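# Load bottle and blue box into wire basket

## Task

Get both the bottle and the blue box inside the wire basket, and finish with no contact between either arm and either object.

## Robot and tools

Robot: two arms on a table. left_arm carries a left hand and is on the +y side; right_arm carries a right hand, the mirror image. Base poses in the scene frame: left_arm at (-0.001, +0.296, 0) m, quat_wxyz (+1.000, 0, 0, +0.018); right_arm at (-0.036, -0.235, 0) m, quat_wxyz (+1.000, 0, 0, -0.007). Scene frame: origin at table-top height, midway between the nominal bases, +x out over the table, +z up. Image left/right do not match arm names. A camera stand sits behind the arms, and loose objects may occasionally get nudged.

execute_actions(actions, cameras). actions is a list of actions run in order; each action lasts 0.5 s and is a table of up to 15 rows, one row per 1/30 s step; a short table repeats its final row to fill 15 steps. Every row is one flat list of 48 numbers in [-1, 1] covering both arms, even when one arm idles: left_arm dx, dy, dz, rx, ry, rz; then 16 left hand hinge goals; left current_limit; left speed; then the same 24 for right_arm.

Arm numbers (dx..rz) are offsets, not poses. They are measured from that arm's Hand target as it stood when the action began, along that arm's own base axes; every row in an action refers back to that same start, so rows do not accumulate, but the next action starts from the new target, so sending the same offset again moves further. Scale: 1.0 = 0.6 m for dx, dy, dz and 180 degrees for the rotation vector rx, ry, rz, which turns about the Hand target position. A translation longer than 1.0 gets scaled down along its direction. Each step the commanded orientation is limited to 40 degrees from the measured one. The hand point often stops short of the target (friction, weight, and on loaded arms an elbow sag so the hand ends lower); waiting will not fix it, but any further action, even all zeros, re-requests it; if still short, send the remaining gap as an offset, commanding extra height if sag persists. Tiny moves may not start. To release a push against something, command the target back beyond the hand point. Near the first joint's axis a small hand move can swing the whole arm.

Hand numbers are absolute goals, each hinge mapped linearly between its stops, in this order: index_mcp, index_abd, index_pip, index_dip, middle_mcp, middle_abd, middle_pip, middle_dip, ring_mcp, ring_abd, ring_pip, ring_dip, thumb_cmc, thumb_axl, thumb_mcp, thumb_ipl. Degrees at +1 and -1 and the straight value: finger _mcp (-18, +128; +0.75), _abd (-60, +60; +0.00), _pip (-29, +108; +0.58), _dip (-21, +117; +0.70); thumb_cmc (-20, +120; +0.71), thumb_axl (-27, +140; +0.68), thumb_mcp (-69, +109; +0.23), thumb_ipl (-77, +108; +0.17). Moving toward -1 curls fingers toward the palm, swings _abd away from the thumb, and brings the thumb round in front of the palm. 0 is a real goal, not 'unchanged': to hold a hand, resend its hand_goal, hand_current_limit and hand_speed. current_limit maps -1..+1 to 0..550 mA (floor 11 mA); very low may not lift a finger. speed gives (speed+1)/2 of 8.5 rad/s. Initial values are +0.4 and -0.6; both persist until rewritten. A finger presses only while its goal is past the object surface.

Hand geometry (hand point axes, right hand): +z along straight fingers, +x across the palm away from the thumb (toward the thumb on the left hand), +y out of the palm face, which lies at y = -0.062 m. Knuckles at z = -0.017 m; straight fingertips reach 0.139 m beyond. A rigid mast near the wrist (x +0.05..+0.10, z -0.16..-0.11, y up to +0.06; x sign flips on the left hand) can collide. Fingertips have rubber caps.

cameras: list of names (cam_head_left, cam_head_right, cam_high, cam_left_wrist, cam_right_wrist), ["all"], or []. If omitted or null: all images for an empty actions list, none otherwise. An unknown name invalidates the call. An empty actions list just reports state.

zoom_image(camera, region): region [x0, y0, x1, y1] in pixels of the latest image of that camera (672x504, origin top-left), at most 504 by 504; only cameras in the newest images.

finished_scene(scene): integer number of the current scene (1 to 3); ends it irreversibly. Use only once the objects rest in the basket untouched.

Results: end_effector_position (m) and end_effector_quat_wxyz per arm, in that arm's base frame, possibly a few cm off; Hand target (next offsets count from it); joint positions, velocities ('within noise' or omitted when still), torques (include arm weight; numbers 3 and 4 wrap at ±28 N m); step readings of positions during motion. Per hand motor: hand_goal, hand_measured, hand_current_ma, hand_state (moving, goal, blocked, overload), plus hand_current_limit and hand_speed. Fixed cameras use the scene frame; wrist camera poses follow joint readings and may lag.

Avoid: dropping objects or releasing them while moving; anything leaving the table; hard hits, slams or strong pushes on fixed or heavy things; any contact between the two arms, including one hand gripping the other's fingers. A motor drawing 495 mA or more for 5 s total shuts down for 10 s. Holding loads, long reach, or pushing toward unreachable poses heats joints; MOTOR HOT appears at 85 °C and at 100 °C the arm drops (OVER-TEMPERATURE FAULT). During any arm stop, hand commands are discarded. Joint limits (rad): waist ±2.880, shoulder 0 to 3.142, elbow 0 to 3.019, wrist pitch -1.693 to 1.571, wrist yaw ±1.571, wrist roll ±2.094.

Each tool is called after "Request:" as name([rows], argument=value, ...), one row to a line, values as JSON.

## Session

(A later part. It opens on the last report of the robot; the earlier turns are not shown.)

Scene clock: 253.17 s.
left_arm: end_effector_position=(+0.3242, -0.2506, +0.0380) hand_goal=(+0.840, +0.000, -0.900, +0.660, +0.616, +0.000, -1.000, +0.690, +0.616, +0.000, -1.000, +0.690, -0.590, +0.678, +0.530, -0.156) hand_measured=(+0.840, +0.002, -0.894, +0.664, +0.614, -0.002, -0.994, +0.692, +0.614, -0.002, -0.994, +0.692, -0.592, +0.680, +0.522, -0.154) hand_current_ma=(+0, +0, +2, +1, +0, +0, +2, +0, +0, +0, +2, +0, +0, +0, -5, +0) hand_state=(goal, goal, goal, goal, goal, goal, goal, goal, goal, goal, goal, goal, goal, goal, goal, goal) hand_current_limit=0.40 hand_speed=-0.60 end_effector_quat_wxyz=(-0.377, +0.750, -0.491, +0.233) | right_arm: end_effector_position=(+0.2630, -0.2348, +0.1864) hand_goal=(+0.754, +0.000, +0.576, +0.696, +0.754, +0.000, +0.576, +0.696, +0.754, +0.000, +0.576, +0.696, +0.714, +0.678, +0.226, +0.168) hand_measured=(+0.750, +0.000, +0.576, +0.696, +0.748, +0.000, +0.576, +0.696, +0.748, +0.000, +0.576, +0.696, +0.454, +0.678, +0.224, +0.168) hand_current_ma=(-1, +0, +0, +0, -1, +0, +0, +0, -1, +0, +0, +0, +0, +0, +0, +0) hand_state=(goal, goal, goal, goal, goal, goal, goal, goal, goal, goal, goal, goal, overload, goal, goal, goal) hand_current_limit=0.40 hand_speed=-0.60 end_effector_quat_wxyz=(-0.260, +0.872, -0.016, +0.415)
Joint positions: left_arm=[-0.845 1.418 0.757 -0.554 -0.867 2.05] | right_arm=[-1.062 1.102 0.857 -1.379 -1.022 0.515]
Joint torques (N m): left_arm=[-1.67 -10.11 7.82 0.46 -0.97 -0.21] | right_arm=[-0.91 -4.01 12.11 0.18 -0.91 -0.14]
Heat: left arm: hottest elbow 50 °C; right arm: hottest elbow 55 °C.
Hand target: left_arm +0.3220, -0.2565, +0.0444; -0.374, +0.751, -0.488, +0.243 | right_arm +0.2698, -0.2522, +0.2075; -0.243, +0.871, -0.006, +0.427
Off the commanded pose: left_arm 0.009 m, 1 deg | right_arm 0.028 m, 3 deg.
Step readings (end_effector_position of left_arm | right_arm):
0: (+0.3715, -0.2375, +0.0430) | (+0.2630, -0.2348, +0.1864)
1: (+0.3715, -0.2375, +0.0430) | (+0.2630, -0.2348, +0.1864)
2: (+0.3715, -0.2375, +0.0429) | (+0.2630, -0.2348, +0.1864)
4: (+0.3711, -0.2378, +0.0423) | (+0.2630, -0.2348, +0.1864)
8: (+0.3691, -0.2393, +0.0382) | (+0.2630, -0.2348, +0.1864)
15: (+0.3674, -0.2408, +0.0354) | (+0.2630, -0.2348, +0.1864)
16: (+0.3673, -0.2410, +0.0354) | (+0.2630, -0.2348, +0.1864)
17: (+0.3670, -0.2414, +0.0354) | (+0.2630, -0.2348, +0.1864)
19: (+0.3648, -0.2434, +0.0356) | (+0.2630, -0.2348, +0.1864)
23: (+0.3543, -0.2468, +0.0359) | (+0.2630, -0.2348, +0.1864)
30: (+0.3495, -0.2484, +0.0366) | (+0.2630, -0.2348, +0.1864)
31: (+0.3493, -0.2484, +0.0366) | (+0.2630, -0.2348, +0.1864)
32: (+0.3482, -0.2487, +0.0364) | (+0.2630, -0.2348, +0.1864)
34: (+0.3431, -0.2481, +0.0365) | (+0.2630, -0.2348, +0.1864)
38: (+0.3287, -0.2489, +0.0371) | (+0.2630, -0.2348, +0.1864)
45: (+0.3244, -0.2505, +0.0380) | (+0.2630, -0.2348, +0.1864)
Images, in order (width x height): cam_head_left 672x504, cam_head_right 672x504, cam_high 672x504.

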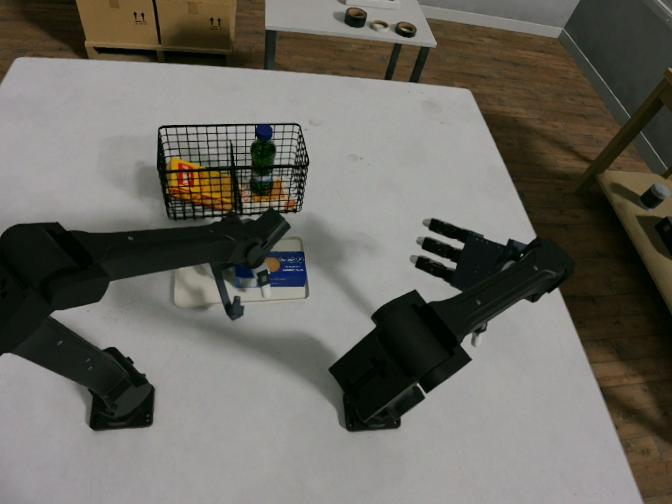

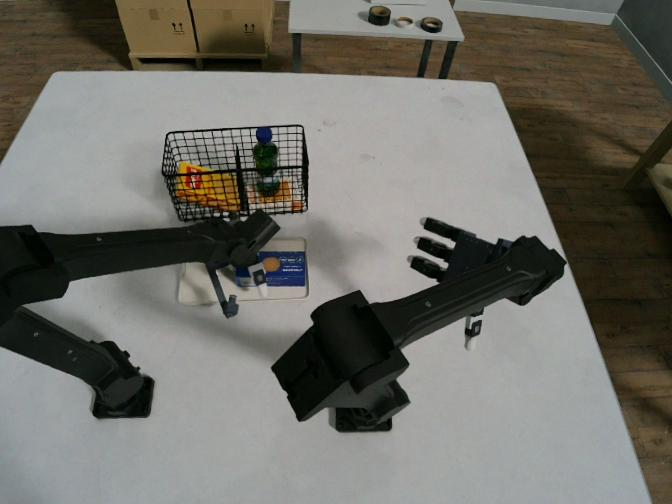

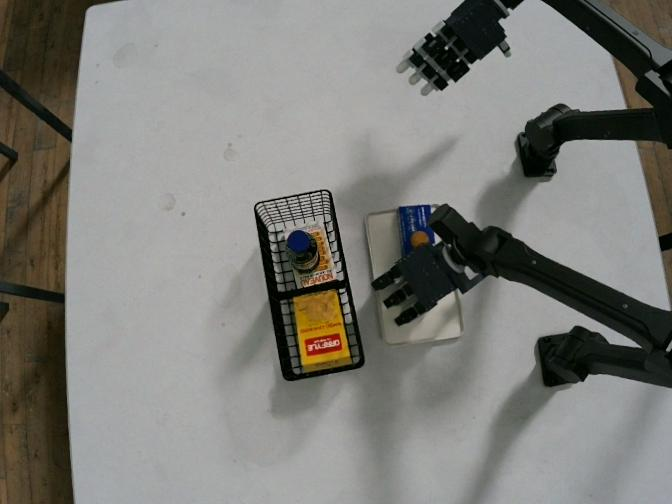

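Request:
execute_actions([
  [[0.035,-0.003,0.0,0,0,0,0.84,0,-0.9,0.66,0.616,0,-1,0.69,0.616,0,-1,0.69,-0.88,0.678,0.5,-0.156,0.4,-0.5,0,0,0,0,0,0,0.754,0,0.576,0.696,0.754,0,0.576,0.696,0.754,0,0.576,0.696,0.714,0.678,0.226,0.168,0.4,-0.6]],
  [[0,0,0,0,0,0,0.76,0,-0.96,0.63,0.616,0,-1,0.69,0.616,0,-1,0.69,-0.88,0.678,0.3,-0.2,0.3,-0.7,0,0,0,0,0,0,0.754,0,0.576,0.696,0.754,0,0.576,0.696,0.754,0,0.576,0.696,0.714,0.678,0.226,0.168,0.4,-0.6]],
], cameras=["cam_head_left", "cam_head_right", "cam_high"])

Request:
zoom_image(camera="cam_head_right", region=[170, 200, 330, 320])

Request:
zoom_image(camera="cam_high", region=[350, 180, 480, 310])

Scene clock: 270.53 s.
left_arm: end_effector_position=(+0.3281, -0.2498, +0.0347) hand_goal=(+0.760, +0.000, -0.960, +0.630, +0.616, +0.000, -1.000, +0.690, +0.616, +0.000, -1.000, +0.690, -0.880, +0.678, +0.300, -0.200) hand_measured=(+0.764, +0.002, -0.940, +0.640, +0.614, -0.002, -0.998, +0.692, +0.614, -0.002, -0.994, +0.692, -0.874, +0.680, +0.300, -0.198) hand_current_ma=(+1, +0, +12, +4, -1, +0, +0, +0, +0, +0, +2, +0, +2, +0, +0, +0) hand_state=(goal, goal, goal, goal, goal, goal, goal, goal, goal, goal, goal, goal, goal, goal, goal, goal) hand_current_limit=0.30 hand_speed=-0.70 end_effector_quat_wxyz=(-0.376, +0.749, -0.494, +0.232) | right_arm: end_effector_position=(+0.2630, -0.2348, +0.1864) hand_goal=(+0.754, +0.000, +0.576, +0.696, +0.754, +0.000, +0.576, +0.696, +0.754, +0.000, +0.576, +0.696, +0.714, +0.678, +0.226, +0.168) hand_measured=(+0.750, +0.000, +0.576, +0.696, +0.748, +0.000, +0.576, +0.696, +0.748, +0.000, +0.576, +0.696, +0.454, +0.678, +0.224, +0.168) hand_current_ma=(-1, +0, +0, +0, -1, +0, +0, +0, -1, +0, +0, +0, +0, +0, +0, +0) hand_state=(goal, goal, goal, goal, goal, goal, goal, goal, goal, goal, goal, goal, overload, goal, goal, goal) hand_current_limit=0.40 hand_speed=-0.60 end_effector_quat_wxyz=(-0.260, +0.872, -0.016, +0.415)
Joint positions: left_arm=[-0.834 1.428 0.757 -0.531 -0.858 2.074] | right_arm=[-1.062 1.102 0.857 -1.379 -1.022 0.515]
Joint torques (N m): left_arm=[0.67 -8.53 10.15 1.39 -0.75 0.11] | right_arm=[-1.49 -3.72 12.21 0.23 -0.93 -0.15]
Heat: left arm: hottest elbow 51 °C; right arm: hottest elbow 55 °C.
Hand target: left_arm +0.3431, -0.2582, +0.0443; -0.374, +0.751, -0.487, +0.243 | right_arm +0.2698, -0.2522, +0.2075; -0.243, +0.871, -0.006, +0.427
Off the commanded pose: left_arm 0.020 m, 1 deg | right_arm 0.028 m, 3 deg.
Step readings (end_effector_position of left_arm | right_arm):
0: (+0.3242, -0.2501, +0.0380) | (+0.2630, -0.2348, +0.1864)
1: (+0.3242, -0.2501, +0.0380) | (+0.2630, -0.2348, +0.1864)
2: (+0.3242, -0.2501, +0.0380) | (+0.2630, -0.2348, +0.1864)
4: (+0.3243, -0.2504, +0.0380) | (+0.2630, -0.2348, +0.1864)
8: (+0.3264, -0.2504, +0.0371) | (+0.2630, -0.2348, +0.1864)
15: (+0.3278, -0.2502, +0.0348) | (+0.2630, -0.2348, +0.1864)
16: (+0.3278, -0.2502, +0.0349) | (+0.2630, -0.2348, +0.1864)
17: (+0.3279, -0.2503, +0.0349) | (+0.2630, -0.2348, +0.1864)
19: (+0.3281, -0.2500, +0.0347) | (+0.2630, -0.2348, +0.1864)
23: (+0.3282, -0.2499, +0.0347) | (+0.2630, -0.2348, +0.1864)
30: (+0.3281, -0.2498, +0.0347) | (+0.2630, -0.2348, +0.1864)
Images, in order (width x height): cam_head_left 672x504, cam_head_right 672x504, cam_high 672x504.

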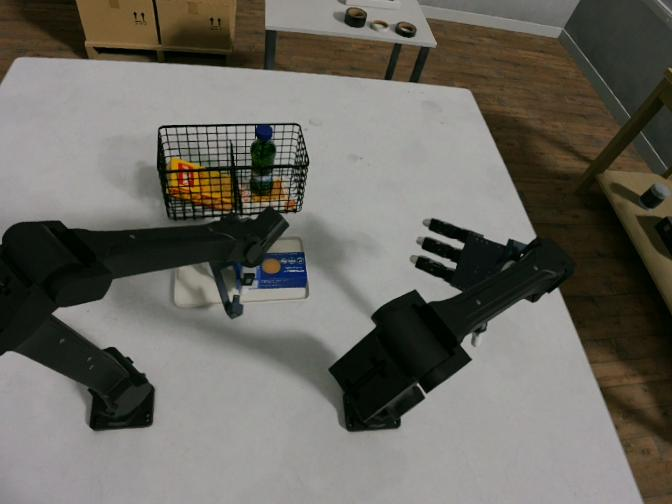

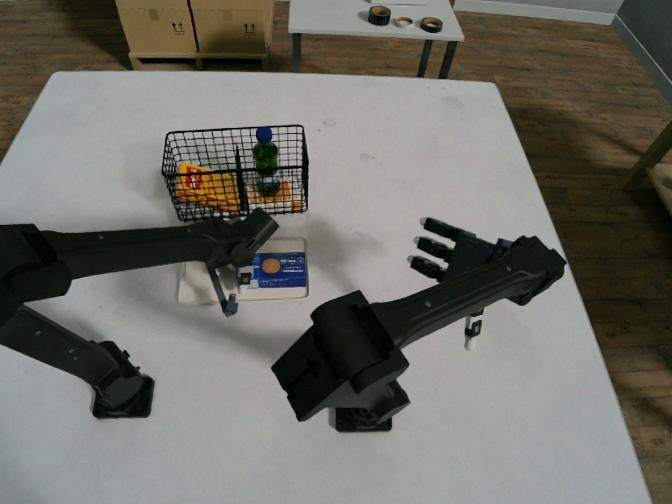

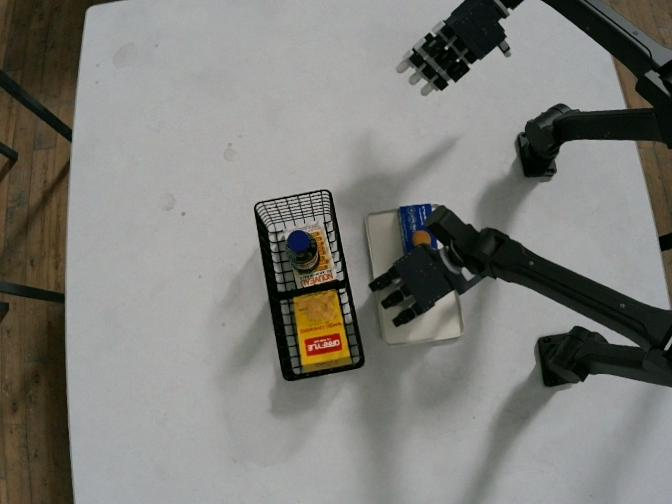

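Scaled by 3.150 from the camera's 672x504 image, which has a finer 960x720 frame.

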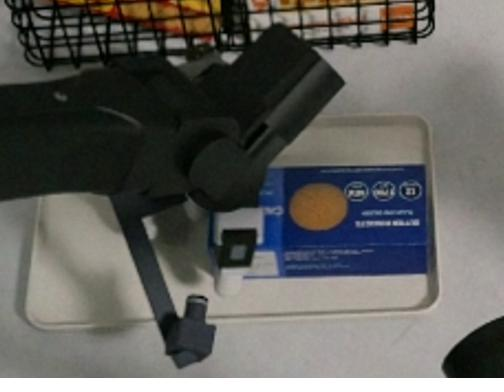

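Scaled by 3.877 from the camera's 672x504 image, which has a finer 960x720 frame.

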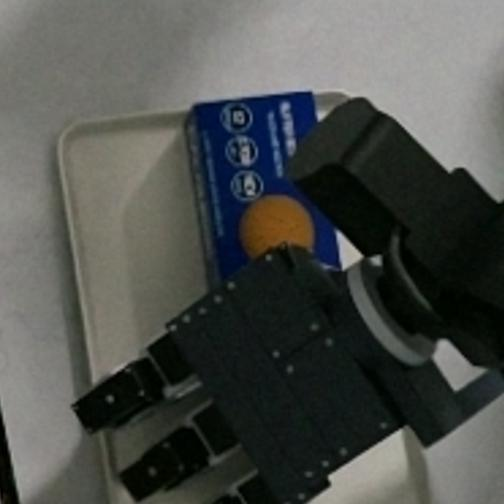

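Request:
execute_actions([
  [[-0.015,-0.002,0.0,0,0,0,0.72,0,-0.98,0.62,0.616,0,-1,0.69,0.616,0,-1,0.69,-0.88,0.678,0.15,-0.2,0.3,-0.7,0,0,0,0,0,0,0.754,0,0.576,0.696,0.754,0,0.576,0.696,0.754,0,0.576,0.696,0.714,0.678,0.226,0.168,0.4,-0.6]],
  [[0,0,0,0,0,0,0.66,0,-1,0.6,0.616,0,-1,0.69,0.616,0,-1,0.69,-0.88,0.678,0.05,-0.23,0.4,-0.75,0,0,0,0,0,0,0.754,0,0.576,0.696,0.754,0,0.576,0.696,0.754,0,0.576,0.696,0.714,0.678,0.226,0.168,0.4,-0.6]],
], cameras=["cam_head_left", "cam_head_right", "cam_high"])

Request:
zoom_image(camera="cam_head_right", region=[170, 200, 330, 320])

Request:
zoom_image(camera="cam_high", region=[350, 180, 480, 310])

Scene clock: 280.67 s.
left_arm: end_effector_position=(+0.3289, -0.2495, +0.0351) hand_goal=(+0.660, +0.000, -1.000, +0.600, +0.616, +0.000, -1.000, +0.690, +0.616, +0.000, -1.000, +0.690, -0.880, +0.678, +0.050, -0.230) hand_measured=(+0.740, +0.000, -0.958, +0.626, +0.614, -0.002, -0.998, +0.692, +0.614, -0.002, -0.994, +0.692, -0.896, +0.680, +0.202, -0.194) hand_current_ma=(+157, +0, +49, +23, -1, +0, +0, +0, +0, +0, +2, +0, -10, +0, +385, +60) hand_state=(blocked, goal, blocked, blocked, goal, goal, goal, goal, goal, goal, goal, goal, goal, goal, blocked, blocked) hand_current_limit=0.40 hand_speed=-0.75 end_effector_quat_wxyz=(-0.378, +0.750, -0.491, +0.233) | right_arm: end_effector_position=(+0.2630, -0.2348, +0.1864) hand_goal=(+0.754, +0.000, +0.576, +0.696, +0.754, +0.000, +0.576, +0.696, +0.754, +0.000, +0.576, +0.696, +0.714, +0.678, +0.226, +0.168) hand_measured=(+0.750, +0.000, +0.576, +0.696, +0.748, +0.000, +0.576, +0.696, +0.748, +0.000, +0.576, +0.696, +0.454, +0.678, +0.224, +0.168) hand_current_ma=(-1, +0, +0, +0, -1, +0, +0, +0, -1, +0, +0, +0, +0, +0, +0, +0) hand_state=(goal, goal, goal, goal, goal, goal, goal, goal, goal, goal, goal, goal, overload, goal, goal, goal) hand_current_limit=0.40 hand_speed=-0.60 end_effector_quat_wxyz=(-0.260, +0.872, -0.016, +0.415)
Joint positions: left_arm=[-0.834 1.428 0.757 -0.531 -0.863 2.069] | right_arm=[-1.062 1.102 0.857 -1.379 -1.022 0.515]
Joint torques (N m): left_arm=[-1.03 -9.23 9.5 0.42 -0.84 -0.11] | right_arm=[-1.44 -4.25 12.05 0.17 -0.92 -0.15]
Heat: left arm: hottest elbow 51 °C; right arm: hottest elbow 55 °C.
Hand target: left_arm +0.3340, -0.2594, +0.0443; -0.374, +0.751, -0.487, +0.243 | right_arm +0.2698, -0.2522, +0.2075; -0.243, +0.871, -0.006, +0.427
Off the commanded pose: left_arm 0.014 m, 1 deg | right_arm 0.028 m, 3 deg.
Step readings (end_effector_position of left_arm | right_arm):
0: (+0.3281, -0.2498, +0.0347) | (+0.2630, -0.2348, +0.1864)
1: (+0.3281, -0.2498, +0.0347) | (+0.2630, -0.2348, +0.1864)
2: (+0.3281, -0.2498, +0.0347) | (+0.2630, -0.2348, +0.1864)
4: (+0.3281, -0.2498, +0.0347) | (+0.2630, -0.2348, +0.1864)
8: (+0.3283, -0.2495, +0.0349) | (+0.2630, -0.2348, +0.1864)
15: (+0.3284, -0.2496, +0.0349) | (+0.2630, -0.2348, +0.1864)
16: (+0.3285, -0.2496, +0.0349) | (+0.2630, -0.2348, +0.1864)
17: (+0.3285, -0.2496, +0.0349) | (+0.2630, -0.2348, +0.1864)
19: (+0.3287, -0.2495, +0.0351) | (+0.2630, -0.2348, +0.1864)
23: (+0.3289, -0.2495, +0.0351) | (+0.2630, -0.2348, +0.1864)
30: (+0.3289, -0.2495, +0.0351) | (+0.2630, -0.2348, +0.1864)
Images, in order (width x height): cam_head_left 672x504, cam_head_right 672x504, cam_high 672x504.

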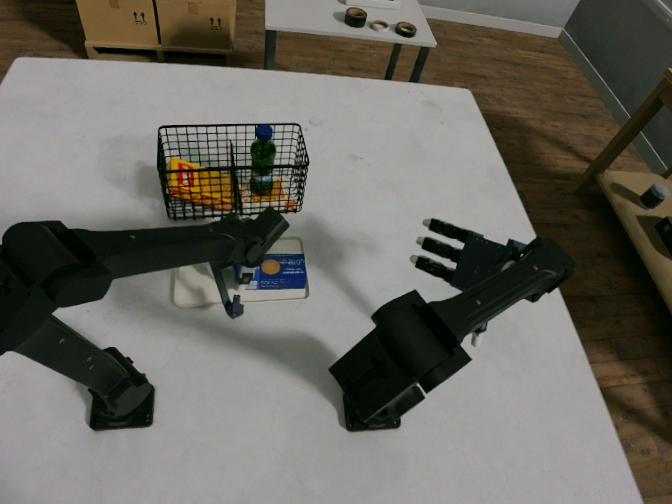

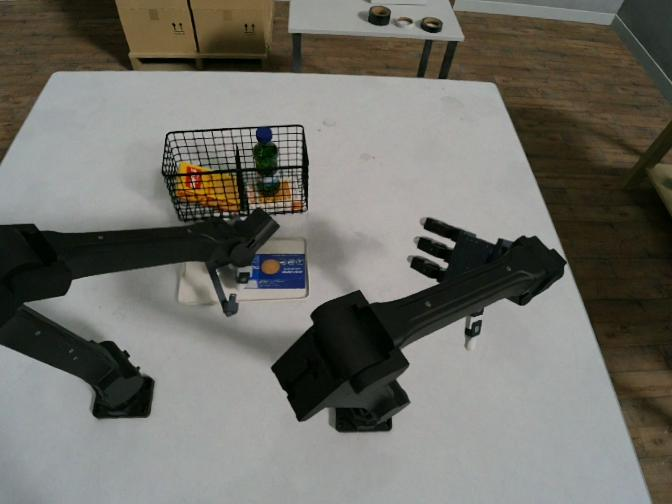

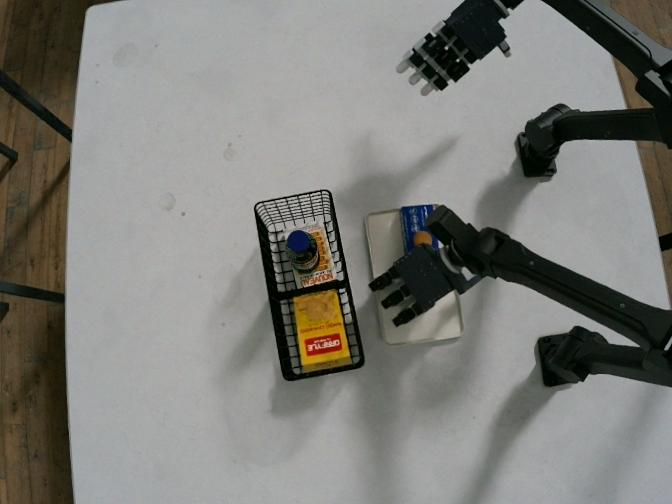

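Scaled by 3.150 from the camera's 672x504 image, which has a finer 960x720 frame.

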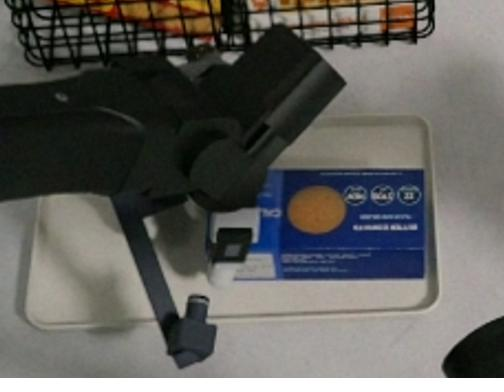

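Scaled by 3.877 from the camera's 672x504 image, which has a finer 960x720 frame.

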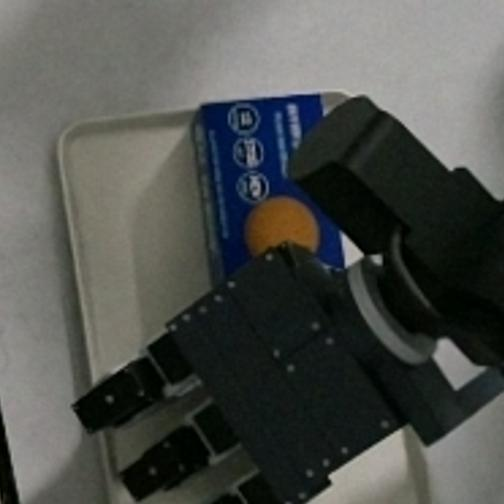

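Request:
execute_actions([
  [[0,-0.02,0.0,0,0,0,0.84,0,-0.92,0.64,0.64,0,-1,0.69,0.616,0,-1,0.69,-0.86,0.678,0.35,-0.2,0.3,-0.5,0,0,0,0,0,0,0.754,0,0.576,0.696,0.754,0,0.576,0.696,0.754,0,0.576,0.696,0.714,0.678,0.226,0.168,0.4,-0.6]],
  [[0,0,0,0,0,0,0.76,0,-0.96,0.63,0.64,0,-1,0.69,0.616,0,-1,0.69,-0.86,0.678,0.25,-0.2,0.3,-0.7,0,0,0,0,0,0,0.754,0,0.576,0.696,0.754,0,0.576,0.696,0.754,0,0.576,0.696,0.714,0.678,0.226,0.168,0.4,-0.6]],
], cameras=["cam_head_left", "cam_head_right", "cam_high"])

Request:
zoom_image(camera="cam_head_right", region=[170, 200, 330, 320])

Scene clock: 291.50 s.
left_arm: end_effector_position=(+0.3229, -0.2494, +0.0303) hand_goal=(+0.760, +0.000, -0.960, +0.630, +0.640, +0.000, -1.000, +0.690, +0.616, +0.000, -1.000, +0.690, -0.860, +0.678, +0.250, -0.200) hand_measured=(+0.764, +0.000, -0.942, +0.634, +0.632, -0.002, -0.998, +0.692, +0.614, -0.002, -0.994, +0.692, -0.860, +0.680, +0.250, -0.198) hand_current_ma=(+1, +0, +12, +1, -4, +0, +0, +0, +0, +0, +2, +0, +0, +0, +0, +0) hand_state=(goal, goal, goal, goal, goal, goal, goal, goal, goal, goal, goal, goal, goal, goal, goal, goal) hand_current_limit=0.30 hand_speed=-0.70 end_effector_quat_wxyz=(-0.381, +0.748, -0.495, +0.223) | right_arm: end_effector_position=(+0.2630, -0.2348, +0.1864) hand_goal=(+0.754, +0.000, +0.576, +0.696, +0.754, +0.000, +0.576, +0.696, +0.754, +0.000, +0.576, +0.696, +0.714, +0.678, +0.226, +0.168) hand_measured=(+0.750, +0.000, +0.576, +0.696, +0.748, +0.000, +0.576, +0.696, +0.748, +0.000, +0.576, +0.696, +0.454, +0.678, +0.224, +0.168) hand_current_ma=(-1, +0, +0, +0, -1, +0, +0, +0, -1, +0, +0, +0, +0, +0, +0, +0) hand_state=(goal, goal, goal, goal, goal, goal, goal, goal, goal, goal, goal, goal, overload, goal, goal, goal) hand_current_limit=0.40 hand_speed=-0.60 end_effector_quat_wxyz=(-0.260, +0.872, -0.016, +0.415)
Joint positions: left_arm=[-0.847 1.441 0.76 -0.56 -0.87 2.047] | right_arm=[-1.062 1.102 0.857 -1.379 -1.022 0.515]
Joint torques (N m): left_arm=[-1.73 -8.59 11.26 0.42 -0.9 -0.19] | right_arm=[-1.67 -4.07 12.14 0.28 -0.91 -0.15]
Heat: left arm: hottest elbow 52 °C; right arm: hottest elbow 55 °C.
Hand target: left_arm +0.3342, -0.2715, +0.0444; -0.374, +0.751, -0.487, +0.243 | right_arm +0.2698, -0.2522, +0.2075; -0.243, +0.871, -0.006, +0.427
Off the commanded pose: left_arm 0.028 m, 3 deg | right_arm 0.028 m, 3 deg.
Step readings (end_effector_position of left_arm | right_arm):
0: (+0.3289, -0.2495, +0.0351) | (+0.2630, -0.2348, +0.1864)
1: (+0.3289, -0.2496, +0.0351) | (+0.2630, -0.2348, +0.1864)
2: (+0.3288, -0.2496, +0.0353) | (+0.2630, -0.2348, +0.1864)
4: (+0.3266, -0.2491, +0.0342) | (+0.2630, -0.2348, +0.1864)
8: (+0.3232, -0.2485, +0.0308) | (+0.2630, -0.2348, +0.1864)
15: (+0.3228, -0.2493, +0.0304) | (+0.2630, -0.2348, +0.1864)
16: (+0.3227, -0.2493, +0.0304) | (+0.2630, -0.2348, +0.1864)
17: (+0.3229, -0.2494, +0.0305) | (+0.2630, -0.2348, +0.1864)
19: (+0.3229, -0.2494, +0.0305) | (+0.2630, -0.2348, +0.1864)
23: (+0.3229, -0.2494, +0.0303) | (+0.2630, -0.2348, +0.1864)
30: (+0.3229, -0.2494, +0.0303) | (+0.2630, -0.2348, +0.1864)
Images, in order (width x height): cam_head_left 672x504, cam_head_right 672x504, cam_high 672x504.

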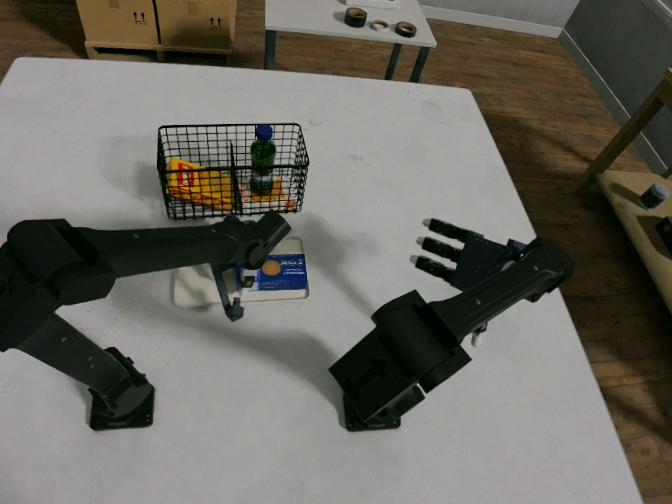

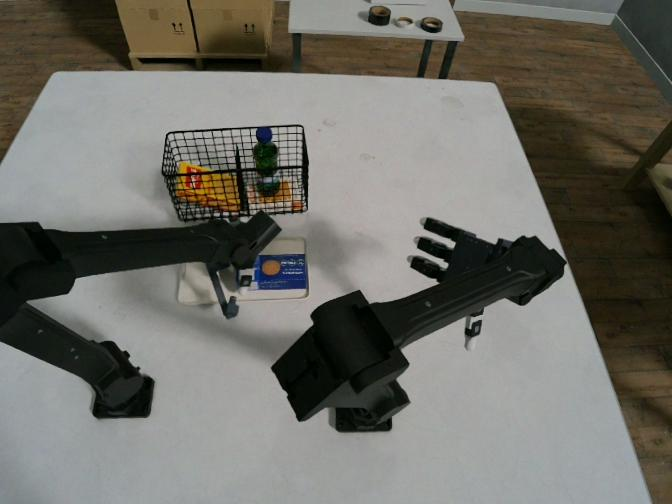

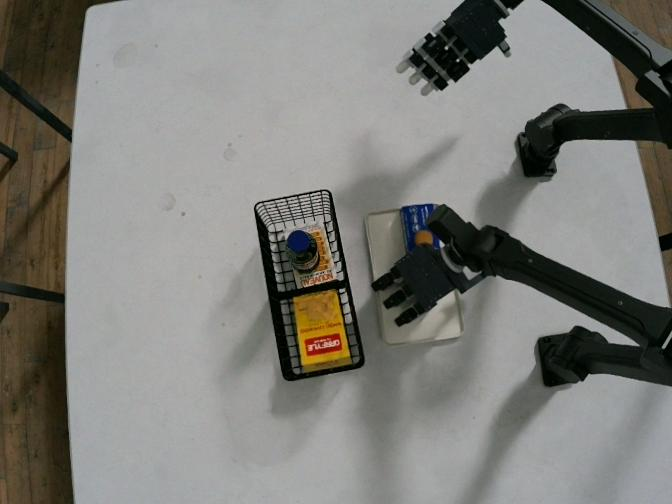

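Scaled by 3.150 from the camera's 672x504 image, which has a finer 960x720 frame.

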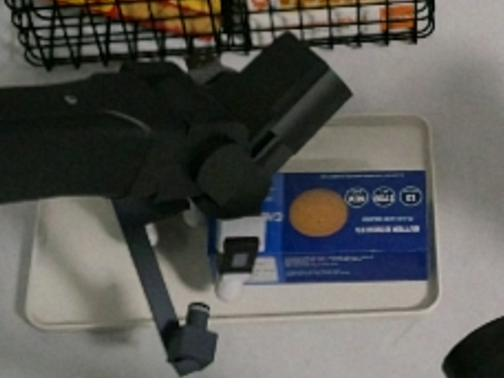

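Request:
execute_actions([
  [[0.0,0,0.04,0,0,0,0.84,0,-0.92,0.64,0.64,0,-1,0.69,0.616,0,-1,0.69,-0.86,0.678,0.4,-0.2,0.3,-0.5,0,0,0,0,0,0,0.754,0,0.576,0.696,0.754,0,0.576,0.696,0.754,0,0.576,0.696,0.714,0.678,0.226,0.168,0.4,-0.6]],
])

Scene clock: 302.63 s.
left_arm: end_effector_position=(+0.3226, -0.2492, +0.0465) hand_goal=(+0.840, +0.000, -0.920, +0.640, +0.640, +0.000, -1.000, +0.690, +0.616, +0.000, -1.000, +0.690, -0.860, +0.678, +0.400, -0.200) hand_measured=(+0.828, +0.000, -0.920, +0.638, +0.632, -0.002, -0.998, +0.692, +0.614, -0.002, -0.994, +0.692, -0.860, +0.680, +0.392, -0.198) hand_current_ma=(-6, +0, +0, +0, -4, +0, +0, +0, +0, +0, +2, +0, +0, +0, -4, +0) hand_state=(goal, goal, goal, goal, goal, goal, goal, goal, goal, goal, goal, goal, goal, goal, goal, goal) hand_current_limit=0.30 hand_speed=-0.50 end_effector_quat_wxyz=(-0.383, +0.747, -0.499, +0.215) | right_arm: end_effector_position=(+0.2630, -0.2348, +0.1864) hand_goal=(+0.754, +0.000, +0.576, +0.696, +0.754, +0.000, +0.576, +0.696, +0.754, +0.000, +0.576, +0.696, +0.714, +0.678, +0.226, +0.168) hand_measured=(+0.750, +0.000, +0.576, +0.696, +0.748, +0.000, +0.576, +0.696, +0.748, +0.000, +0.576, +0.696, +0.454, +0.678, +0.224, +0.168) hand_current_ma=(-1, +0, +0, +0, -1, +0, +0, +0, -1, +0, +0, +0, +0, +0, +0, +0) hand_state=(goal, goal, goal, goal, goal, goal, goal, goal, goal, goal, goal, goal, overload, goal, goal, goal) hand_current_limit=0.40 hand_speed=-0.60 end_effector_quat_wxyz=(-0.260, +0.872, -0.016, +0.415)
Joint positions: left_arm=[-0.847 1.418 0.793 -0.635 -0.87 2.047] | right_arm=[-1.062 1.102 0.857 -1.379 -1.022 0.515]
Joint torques (N m): left_arm=[-1.73 -9.93 11.47 0.38 -0.89 -0.19] | right_arm=[-1.44 -3.72 12.14 0.27 -0.91 -0.15]
Heat: left arm: hottest elbow 52 °C; right arm: hottest elbow 56 °C.
Hand target: left_arm +0.3341, -0.2715, +0.0683; -0.374, +0.751, -0.487, +0.243 | right_arm +0.2698, -0.2522, +0.2075; -0.243, +0.871, -0.006, +0.427
Off the commanded pose: left_arm 0.033 m, 4 deg | right_arm 0.028 m, 3 deg.
Step readings (end_effector_position of left_arm | right_arm):
0: (+0.3229, -0.2494, +0.0303) | (+0.2630, -0.2348, +0.1864)
1: (+0.3228, -0.2493, +0.0302) | (+0.2630, -0.2348, +0.1864)
2: (+0.3222, -0.2486, +0.0304) | (+0.2630, -0.2348, +0.1864)
4: (+0.3210, -0.2472, +0.0317) | (+0.2630, -0.2348, +0.1864)
8: (+0.3213, -0.2476, +0.0388) | (+0.2630, -0.2348, +0.1864)
15: (+0.3231, -0.2498, +0.0467) | (+0.2630, -0.2348, +0.1864)

Request:
execute_actions([
  [[-0.007,-0.01,0.07,0,0,0,0.86,0,-0.88,0.68,1,0,-1,0.69,1,0,-1,0.69,-0.86,0.678,0.5,-0.157,0.4,-0.5,0,0,0,0,0,0,0.754,0,0.576,0.696,0.754,0,0.576,0.696,0.754,0,0.576,0.696,0.714,0.678,0.226,0.168,0.4,-0.6]],
  [[0,0.0125,0,0,0,0,0.86,0,-0.88,0.68,1,0,-1,0.69,1,0,-1,0.69,-0.86,0.678,0.5,-0.157,0.4,-0.5,0,0,0,0,0,0,0.754,0,0.576,0.696,0.754,0,0.576,0.696,0.754,0,0.576,0.696,0.714,0.678,0.226,0.168,0.4,-0.6]],
], cameras=["cam_head_left", "cam_head_right", "cam_high"])

Request:
zoom_image(camera="cam_head_right", region=[170, 200, 330, 320])

Request:
zoom_image(camera="cam_head_left", region=[170, 200, 330, 320])

Scene clock: 311.77 s.
left_arm: end_effector_position=(+0.3213, -0.2585, +0.0923) hand_goal=(+0.860, +0.000, -0.880, +0.680, +1.000, +0.000, -1.000, +0.690, +1.000, +0.000, -1.000, +0.690, -0.860, +0.678, +0.500, -0.156) hand_measured=(+0.848, +0.000, -0.882, +0.678, +0.988, -0.002, -0.998, +0.692, +0.988, -0.002, -0.994, +0.692, -0.860, +0.680, +0.492, -0.158) hand_current_ma=(-6, +0, +0, +0, -7, +0, +0, +0, -7, +0, +1, +0, +0, +0, -5, -1) hand_state=(goal, goal, goal, goal, goal, goal, goal, goal, goal, goal, goal, goal, goal, goal, goal, goal) hand_current_limit=0.40 hand_speed=-0.50 end_effector_quat_wxyz=(-0.381, +0.747, -0.498, +0.222) | right_arm: end_effector_position=(+0.2630, -0.2348, +0.1864) hand_goal=(+0.754, +0.000, +0.576, +0.696, +0.754, +0.000, +0.576, +0.696, +0.754, +0.000, +0.576, +0.696, +0.714, +0.678, +0.226, +0.168) hand_measured=(+0.750, +0.000, +0.576, +0.696, +0.748, +0.000, +0.576, +0.696, +0.748, +0.000, +0.576, +0.696, +0.454, +0.678, +0.224, +0.168) hand_current_ma=(-1, +0, +0, +0, -1, +0, +0, +0, -1, +0, +0, +0, +0, +0, +0, +0) hand_state=(goal, goal, goal, goal, goal, goal, goal, goal, goal, goal, goal, goal, overload, goal, goal, goal) hand_current_limit=0.40 hand_speed=-0.60 end_effector_quat_wxyz=(-0.260, +0.872, -0.016, +0.415)
Joint positions: left_arm=[-0.866 1.354 0.87 -0.778 -0.874 2.025] | right_arm=[-1.062 1.102 0.857 -1.379 -1.022 0.515]
Joint torques (N m): left_arm=[-0.67 -10.11 10.73 0.79 -0.87 -0.06] | right_arm=[-1.38 -3.96 12.21 0.17 -0.93 -0.14]
Heat: left arm: hottest elbow 51 °C; right arm: hottest elbow 56 °C.
Hand target: left_arm +0.3299, -0.2699, +0.1103; -0.374, +0.751, -0.487, +0.243 | right_arm +0.2698, -0.2522, +0.2075; -0.243, +0.871, -0.006, +0.427
Off the commanded pose: left_arm 0.023 m, 3 deg | right_arm 0.028 m, 3 deg.
Step readings (end_effector_position of left_arm | right_arm):
0: (+0.3225, -0.2491, +0.0465) | (+0.2630, -0.2348, +0.1864)
1: (+0.3225, -0.2491, +0.0467) | (+0.2630, -0.2348, +0.1864)
2: (+0.3213, -0.2483, +0.0473) | (+0.2630, -0.2348, +0.1864)
4: (+0.3180, -0.2464, +0.0521) | (+0.2630, -0.2348, +0.1864)
8: (+0.3176, -0.2511, +0.0727) | (+0.2630, -0.2348, +0.1864)
15: (+0.3219, -0.2590, +0.0925) | (+0.2630, -0.2348, +0.1864)
16: (+0.3215, -0.2588, +0.0924) | (+0.2630, -0.2348, +0.1864)
17: (+0.3213, -0.2585, +0.0923) | (+0.2630, -0.2348, +0.1864)
19: (+0.3213, -0.2585, +0.0923) | (+0.2630, -0.2348, +0.1864)
23: (+0.3213, -0.2585, +0.0923) | (+0.2630, -0.2348, +0.1864)
30: (+0.3213, -0.2585, +0.0923) | (+0.2630, -0.2348, +0.1864)
Images, in order (width x height): cam_head_left 672x504, cam_head_right 672x504, cam_high 672x504.

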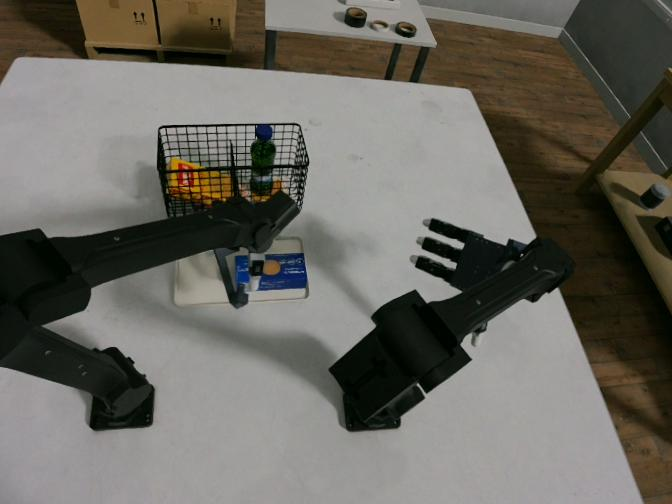

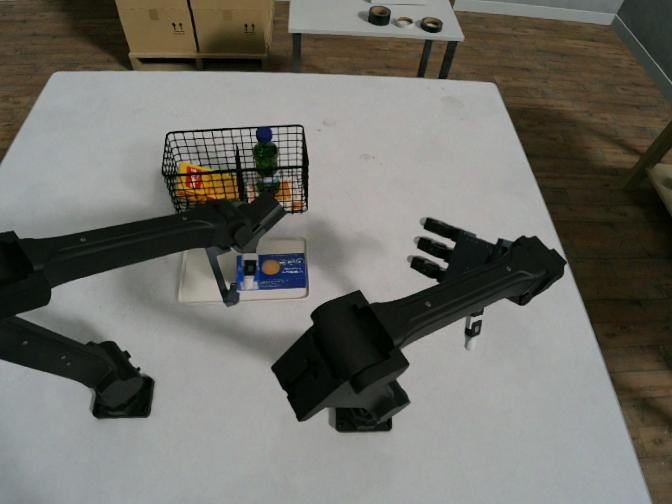

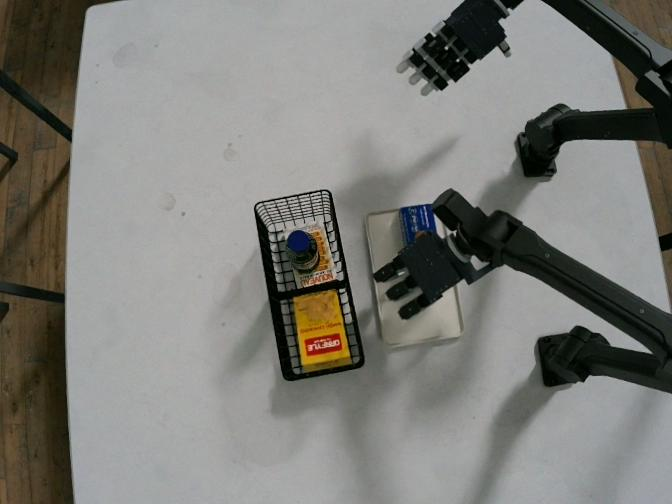

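Scaled by 3.150 from the camera's 672x504 image, which has a finer 960x720 frame.

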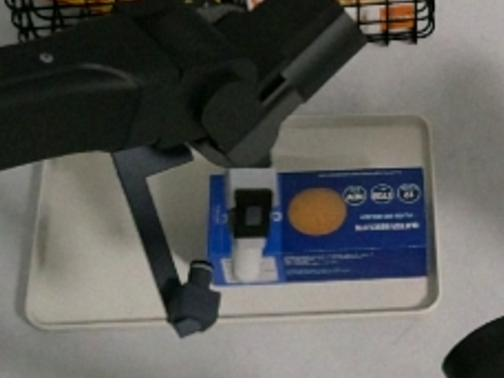

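Scaled by 3.150 from the camera's 672x504 image, which has a finer 960x720 frame.

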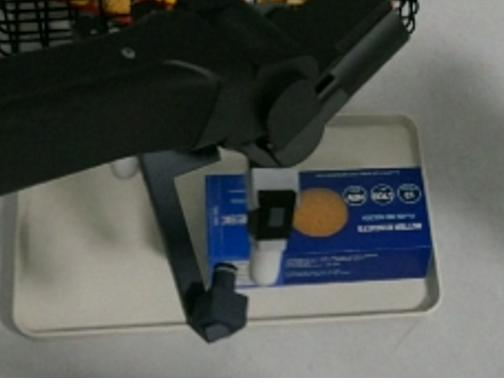

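Request:
execute_actions([
  [[0.01,0,-0.055,0,0,0,0.86,0,-0.88,0.68,1,0,-1,0.69,1,0,-1,0.69,-0.86,0.678,0.5,-0.157,0.4,-0.5,0,0,0,0,0,0,0.754,0,0.576,0.696,0.754,0,0.576,0.696,0.754,0,0.576,0.696,0.714,0.678,0.226,0.168,0.4,-0.6]],
  [[0.002,0,-0.05,0,0,0,0.84,0,-0.9,0.66,1,0,-1,0.69,1,0,-1,0.69,-0.86,0.678,0.45,-0.157,0.4,-0.5,0,0,0,0,0,0,0.754,0,0.576,0.696,0.754,0,0.576,0.696,0.754,0,0.576,0.696,0.714,0.678,0.226,0.168,0.4,-0.6]],
], cameras=["cam_head_left", "cam_head_right"])

Request:
zoom_image(camera="cam_head_right", region=[170, 200, 330, 320])

Request:
zoom_image(camera="cam_head_left", region=[170, 200, 330, 320])

Scene clock: 317.60 s.
left_arm: end_effector_position=(+0.3310, -0.2711, +0.0453) hand_goal=(+0.840, +0.000, -0.900, +0.660, +1.000, +0.000, -1.000, +0.690, +1.000, +0.000, -1.000, +0.690, -0.860, +0.678, +0.450, -0.156) hand_measured=(+0.836, +0.000, -0.894, +0.664, +0.988, -0.002, -0.998, +0.692, +0.988, -0.002, -0.994, +0.692, -0.860, +0.680, +0.448, -0.158) hand_current_ma=(-1, +0, +2, +1, -7, +0, +0, +0, -7, +0, +1, +0, +0, +0, +0, -1) hand_state=(goal, goal, goal, goal, goal, goal, goal, goal, goal, goal, goal, goal, goal, goal, goal, goal) hand_current_limit=0.40 hand_speed=-0.50 end_effector_quat_wxyz=(-0.373, +0.750, -0.490, +0.241) | right_arm: end_effector_position=(+0.2630, -0.2348, +0.1864) hand_goal=(+0.754, +0.000, +0.576, +0.696, +0.754, +0.000, +0.576, +0.696, +0.754, +0.000, +0.576, +0.696, +0.714, +0.678, +0.226, +0.168) hand_measured=(+0.750, +0.000, +0.576, +0.696, +0.748, +0.000, +0.576, +0.696, +0.748, +0.000, +0.576, +0.696, +0.454, +0.678, +0.224, +0.168) hand_current_ma=(-1, +0, +0, +0, -1, +0, +0, +0, -1, +0, +0, +0, +0, +0, +0, +0) hand_state=(goal, goal, goal, goal, goal, goal, goal, goal, goal, goal, goal, goal, overload, goal, goal, goal) hand_current_limit=0.40 hand_speed=-0.60 end_effector_quat_wxyz=(-0.260, +0.872, -0.016, +0.415)
Joint positions: left_arm=[-0.866 1.447 0.81 -0.579 -0.869 2.029] | right_arm=[-1.062 1.102 0.857 -1.379 -1.022 0.515]
Joint torques (N m): left_arm=[0.73 -9.52 8.13 1.37 -0.85 0.09] | right_arm=[-1.32 -3.96 12.11 0.17 -0.94 -0.12]
Heat: left arm: hottest elbow 52 °C; right arm: hottest elbow 56 °C.
Hand target: left_arm +0.3371, -0.2699, +0.0474; -0.374, +0.751, -0.487, +0.243 | right_arm +0.2698, -0.2522, +0.2075; -0.243, +0.871, -0.006, +0.427
Off the commanded pose: left_arm 0.007 m, 0 deg | right_arm 0.028 m, 3 deg.
Step readings (end_effector_position of left_arm | right_arm):
0: (+0.3213, -0.2585, +0.0923) | (+0.2630, -0.2348, +0.1864)
1: (+0.3214, -0.2586, +0.0923) | (+0.2630, -0.2348, +0.1864)
2: (+0.3223, -0.2597, +0.0927) | (+0.2630, -0.2348, +0.1864)
4: (+0.3268, -0.2649, +0.0935) | (+0.2630, -0.2348, +0.1864)
8: (+0.3326, -0.2721, +0.0892) | (+0.2630, -0.2348, +0.1864)
15: (+0.3306, -0.2703, +0.0770) | (+0.2630, -0.2348, +0.1864)
16: (+0.3307, -0.2704, +0.0769) | (+0.2630, -0.2348, +0.1864)
17: (+0.3315, -0.2715, +0.0765) | (+0.2630, -0.2348, +0.1864)
19: (+0.3334, -0.2736, +0.0728) | (+0.2630, -0.2348, +0.1864)
23: (+0.3323, -0.2723, +0.0571) | (+0.2630, -0.2348, +0.1864)
30: (+0.3304, -0.2704, +0.0451) | (+0.2630, -0.2348, +0.1864)
Images, in order (width x height): cam_head_left 672x504, cam_head_right 672x504.

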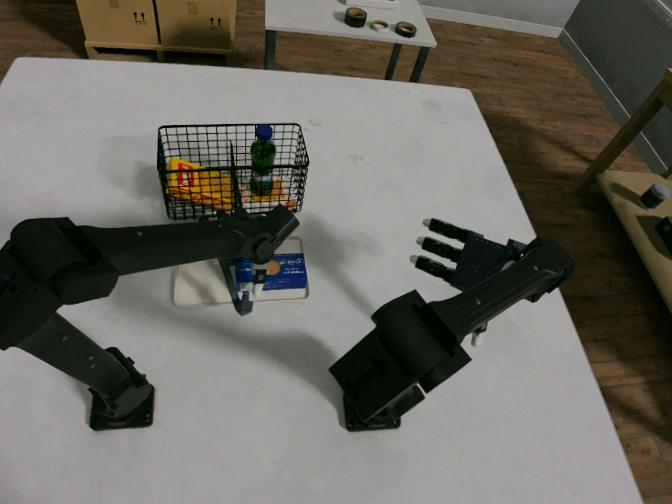

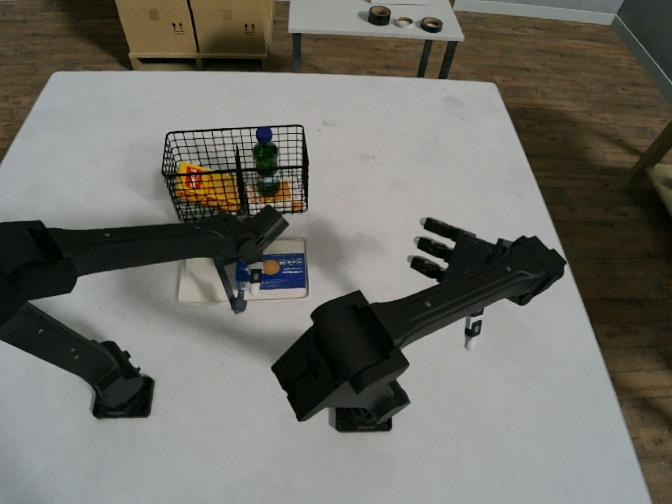

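Scaled by 3.150 from the camera's 672x504 image, which has a finer 960x720 frame.

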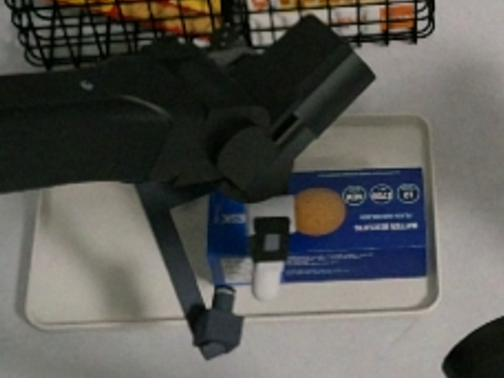

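Scaled by 3.150 from the camera's 672x504 image, which has a finer 960x720 frame.

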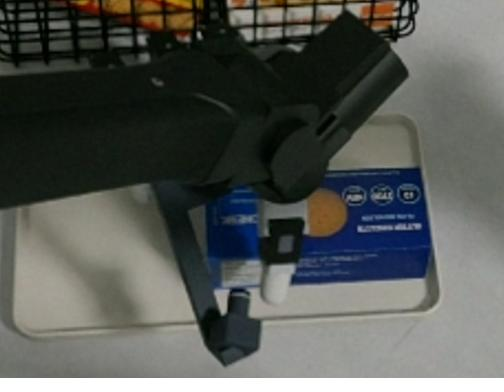

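Request:
execute_actions([
  [[0.0,0.012,-0.013,0,0,0,0.78,0,-0.95,0.63,1,0,-1,0.69,1,0,-1,0.69,-0.88,0.678,0.3,-0.2,0.4,-0.65,0,0,0,0,0,0,0.754,0,0.576,0.696,0.754,0,0.576,0.696,0.754,0,0.576,0.696,0.714,0.678,0.226,0.168,0.4,-0.6]],
  [[0,0,0,0,0,0,0.7,0,-0.98,0.61,1,0,-1,0.69,1,0,-1,0.69,-0.88,0.678,0.15,-0.22,0.35,-0.7,0,0,0,0,0,0,0.754,0,0.576,0.696,0.754,0,0.576,0.696,0.754,0,0.576,0.696,0.714,0.678,0.226,0.168,0.4,-0.6]],
  [[0,0,0,0,0,0,0.62,0,-1,0.6,1,0,-1,0.69,1,0,-1,0.69,-0.88,0.678,0.05,-0.23,0.4,-0.75,0,0,0,0,0,0,0.754,0,0.576,0.696,0.754,0,0.576,0.696,0.754,0,0.576,0.696,0.714,0.678,0.226,0.168,0.4,-0.6]],
], cameras=["cam_head_left", "cam_head_right"])

Request:
zoom_image(camera="cam_head_right", region=[170, 200, 330, 320])

Request:
zoom_image(camera="cam_head_left", region=[170, 200, 330, 320])

Scene clock: 325.90 s.
left_arm: end_effector_position=(+0.3329, -0.2668, +0.0393) hand_goal=(+0.620, +0.000, -1.000, +0.600, +1.000, +0.000, -1.000, +0.690, +1.000, +0.000, -1.000, +0.690, -0.880, +0.678, +0.050, -0.230) hand_measured=(+0.714, -0.002, -0.968, +0.614, +0.988, -0.002, -0.998, +0.692, +0.988, -0.002, -0.994, +0.692, -0.902, +0.676, +0.216, -0.206) hand_current_ma=(+207, +0, +29, +7, -7, +0, +0, +0, -7, +0, +1, +0, -17, +0, +385, +29) hand_state=(blocked, goal, blocked, goal, goal, goal, goal, goal, goal, goal, goal, goal, blocked, goal, blocked, blocked) hand_current_limit=0.40 hand_speed=-0.75 end_effector_quat_wxyz=(-0.372, +0.751, -0.488, +0.245) | right_arm: end_effector_position=(+0.2630, -0.2348, +0.1864) hand_goal=(+0.754, +0.000, +0.576, +0.696, +0.754, +0.000, +0.576, +0.696, +0.754, +0.000, +0.576, +0.696, +0.714, +0.678, +0.226, +0.168) hand_measured=(+0.750, +0.000, +0.576, +0.696, +0.748, +0.000, +0.576, +0.696, +0.748, +0.000, +0.576, +0.696, +0.454, +0.678, +0.224, +0.168) hand_current_ma=(-1, +0, +0, +0, -1, +0, +0, +0, -1, +0, +0, +0, +0, +0, +0, +0) hand_state=(goal, goal, goal, goal, goal, goal, goal, goal, goal, goal, goal, goal, overload, goal, goal, goal) hand_current_limit=0.40 hand_speed=-0.60 end_effector_quat_wxyz=(-0.260, +0.872, -0.016, +0.415)
Joint positions: left_arm=[-0.854 1.447 0.787 -0.533 -0.864 2.045] | right_arm=[-1.062 1.102 0.857 -1.379 -1.022 0.515]
Joint torques (N m): left_arm=[0.73 -9.41 7.73 1.17 -0.84 0.11] | right_arm=[-1.49 -3.43 12.08 0.25 -0.92 -0.14]
Heat: left arm: hottest elbow 51 °C; right arm: hottest elbow 56 °C.
Hand target: left_arm +0.3372, -0.2627, +0.0396; -0.374, +0.751, -0.487, +0.243 | right_arm +0.2698, -0.2522, +0.2075; -0.243, +0.871, -0.006, +0.427
Off the commanded pose: left_arm 0.006 m, 0 deg | right_arm 0.028 m, 3 deg.
Step readings (end_effector_position of left_arm | right_arm):
0: (+0.3310, -0.2711, +0.0453) | (+0.2630, -0.2348, +0.1864)
1: (+0.3311, -0.2712, +0.0454) | (+0.2630, -0.2348, +0.1864)
2: (+0.3316, -0.2713, +0.0453) | (+0.2630, -0.2348, +0.1864)
4: (+0.3325, -0.2717, +0.0444) | (+0.2630, -0.2348, +0.1864)
8: (+0.3320, -0.2674, +0.0404) | (+0.2630, -0.2348, +0.1864)
15: (+0.3321, -0.2654, +0.0389) | (+0.2630, -0.2348, +0.1864)
16: (+0.3322, -0.2656, +0.0389) | (+0.2630, -0.2348, +0.1864)
17: (+0.3321, -0.2656, +0.0389) | (+0.2630, -0.2348, +0.1864)
19: (+0.3320, -0.2658, +0.0388) | (+0.2630, -0.2348, +0.1864)
23: (+0.3324, -0.2663, +0.0390) | (+0.2630, -0.2348, +0.1864)
30: (+0.3325, -0.2663, +0.0390) | (+0.2630, -0.2348, +0.1864)
31: (+0.3325, -0.2663, +0.0390) | (+0.2630, -0.2348, +0.1864)
32: (+0.3325, -0.2664, +0.0391) | (+0.2630, -0.2348, +0.1864)
34: (+0.3329, -0.2667, +0.0392) | (+0.2630, -0.2348, +0.1864)
38: (+0.3329, -0.2668, +0.0393) | (+0.2630, -0.2348, +0.1864)
45: (+0.3329, -0.2668, +0.0393) | (+0.2630, -0.2348, +0.1864)
Images, in order (width x height): cam_head_left 672x504, cam_head_right 672x504.

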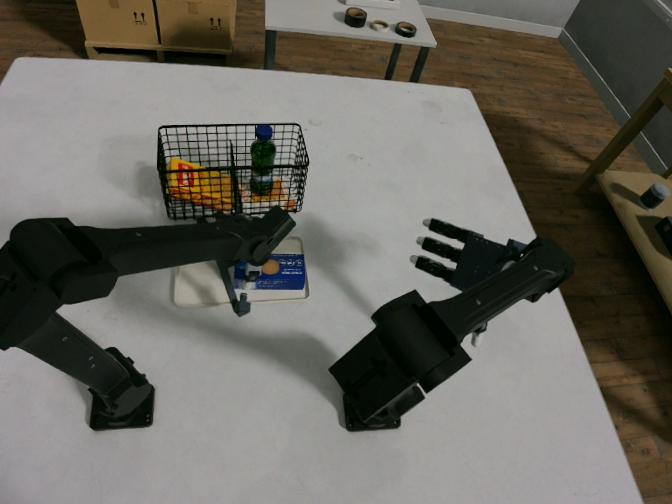

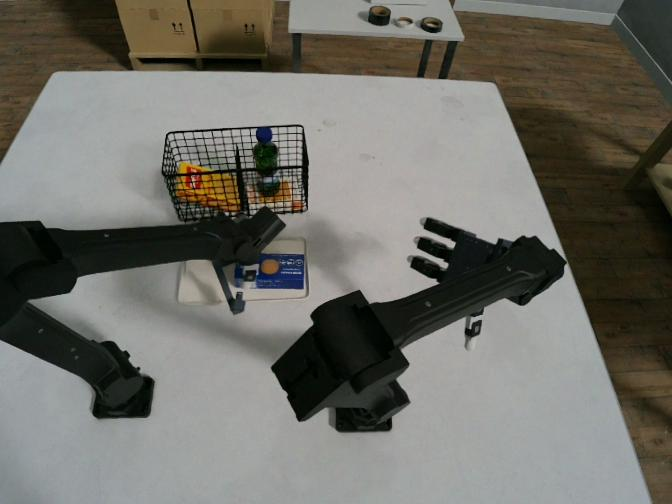

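Scaled by 3.150 from the camera's 672x504 image, which has a finer 960x720 frame.

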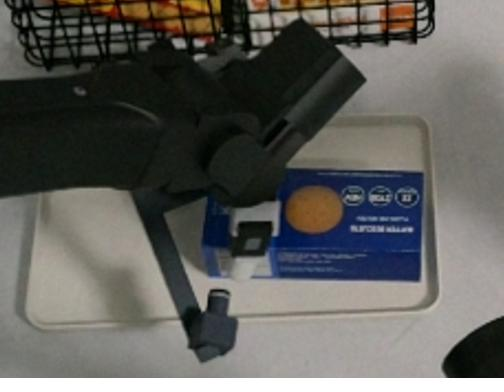

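Scaled by 3.150 from the camera's 672x504 image, which has a finer 960x720 frame.

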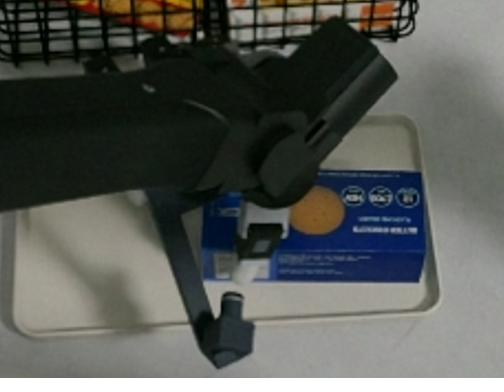

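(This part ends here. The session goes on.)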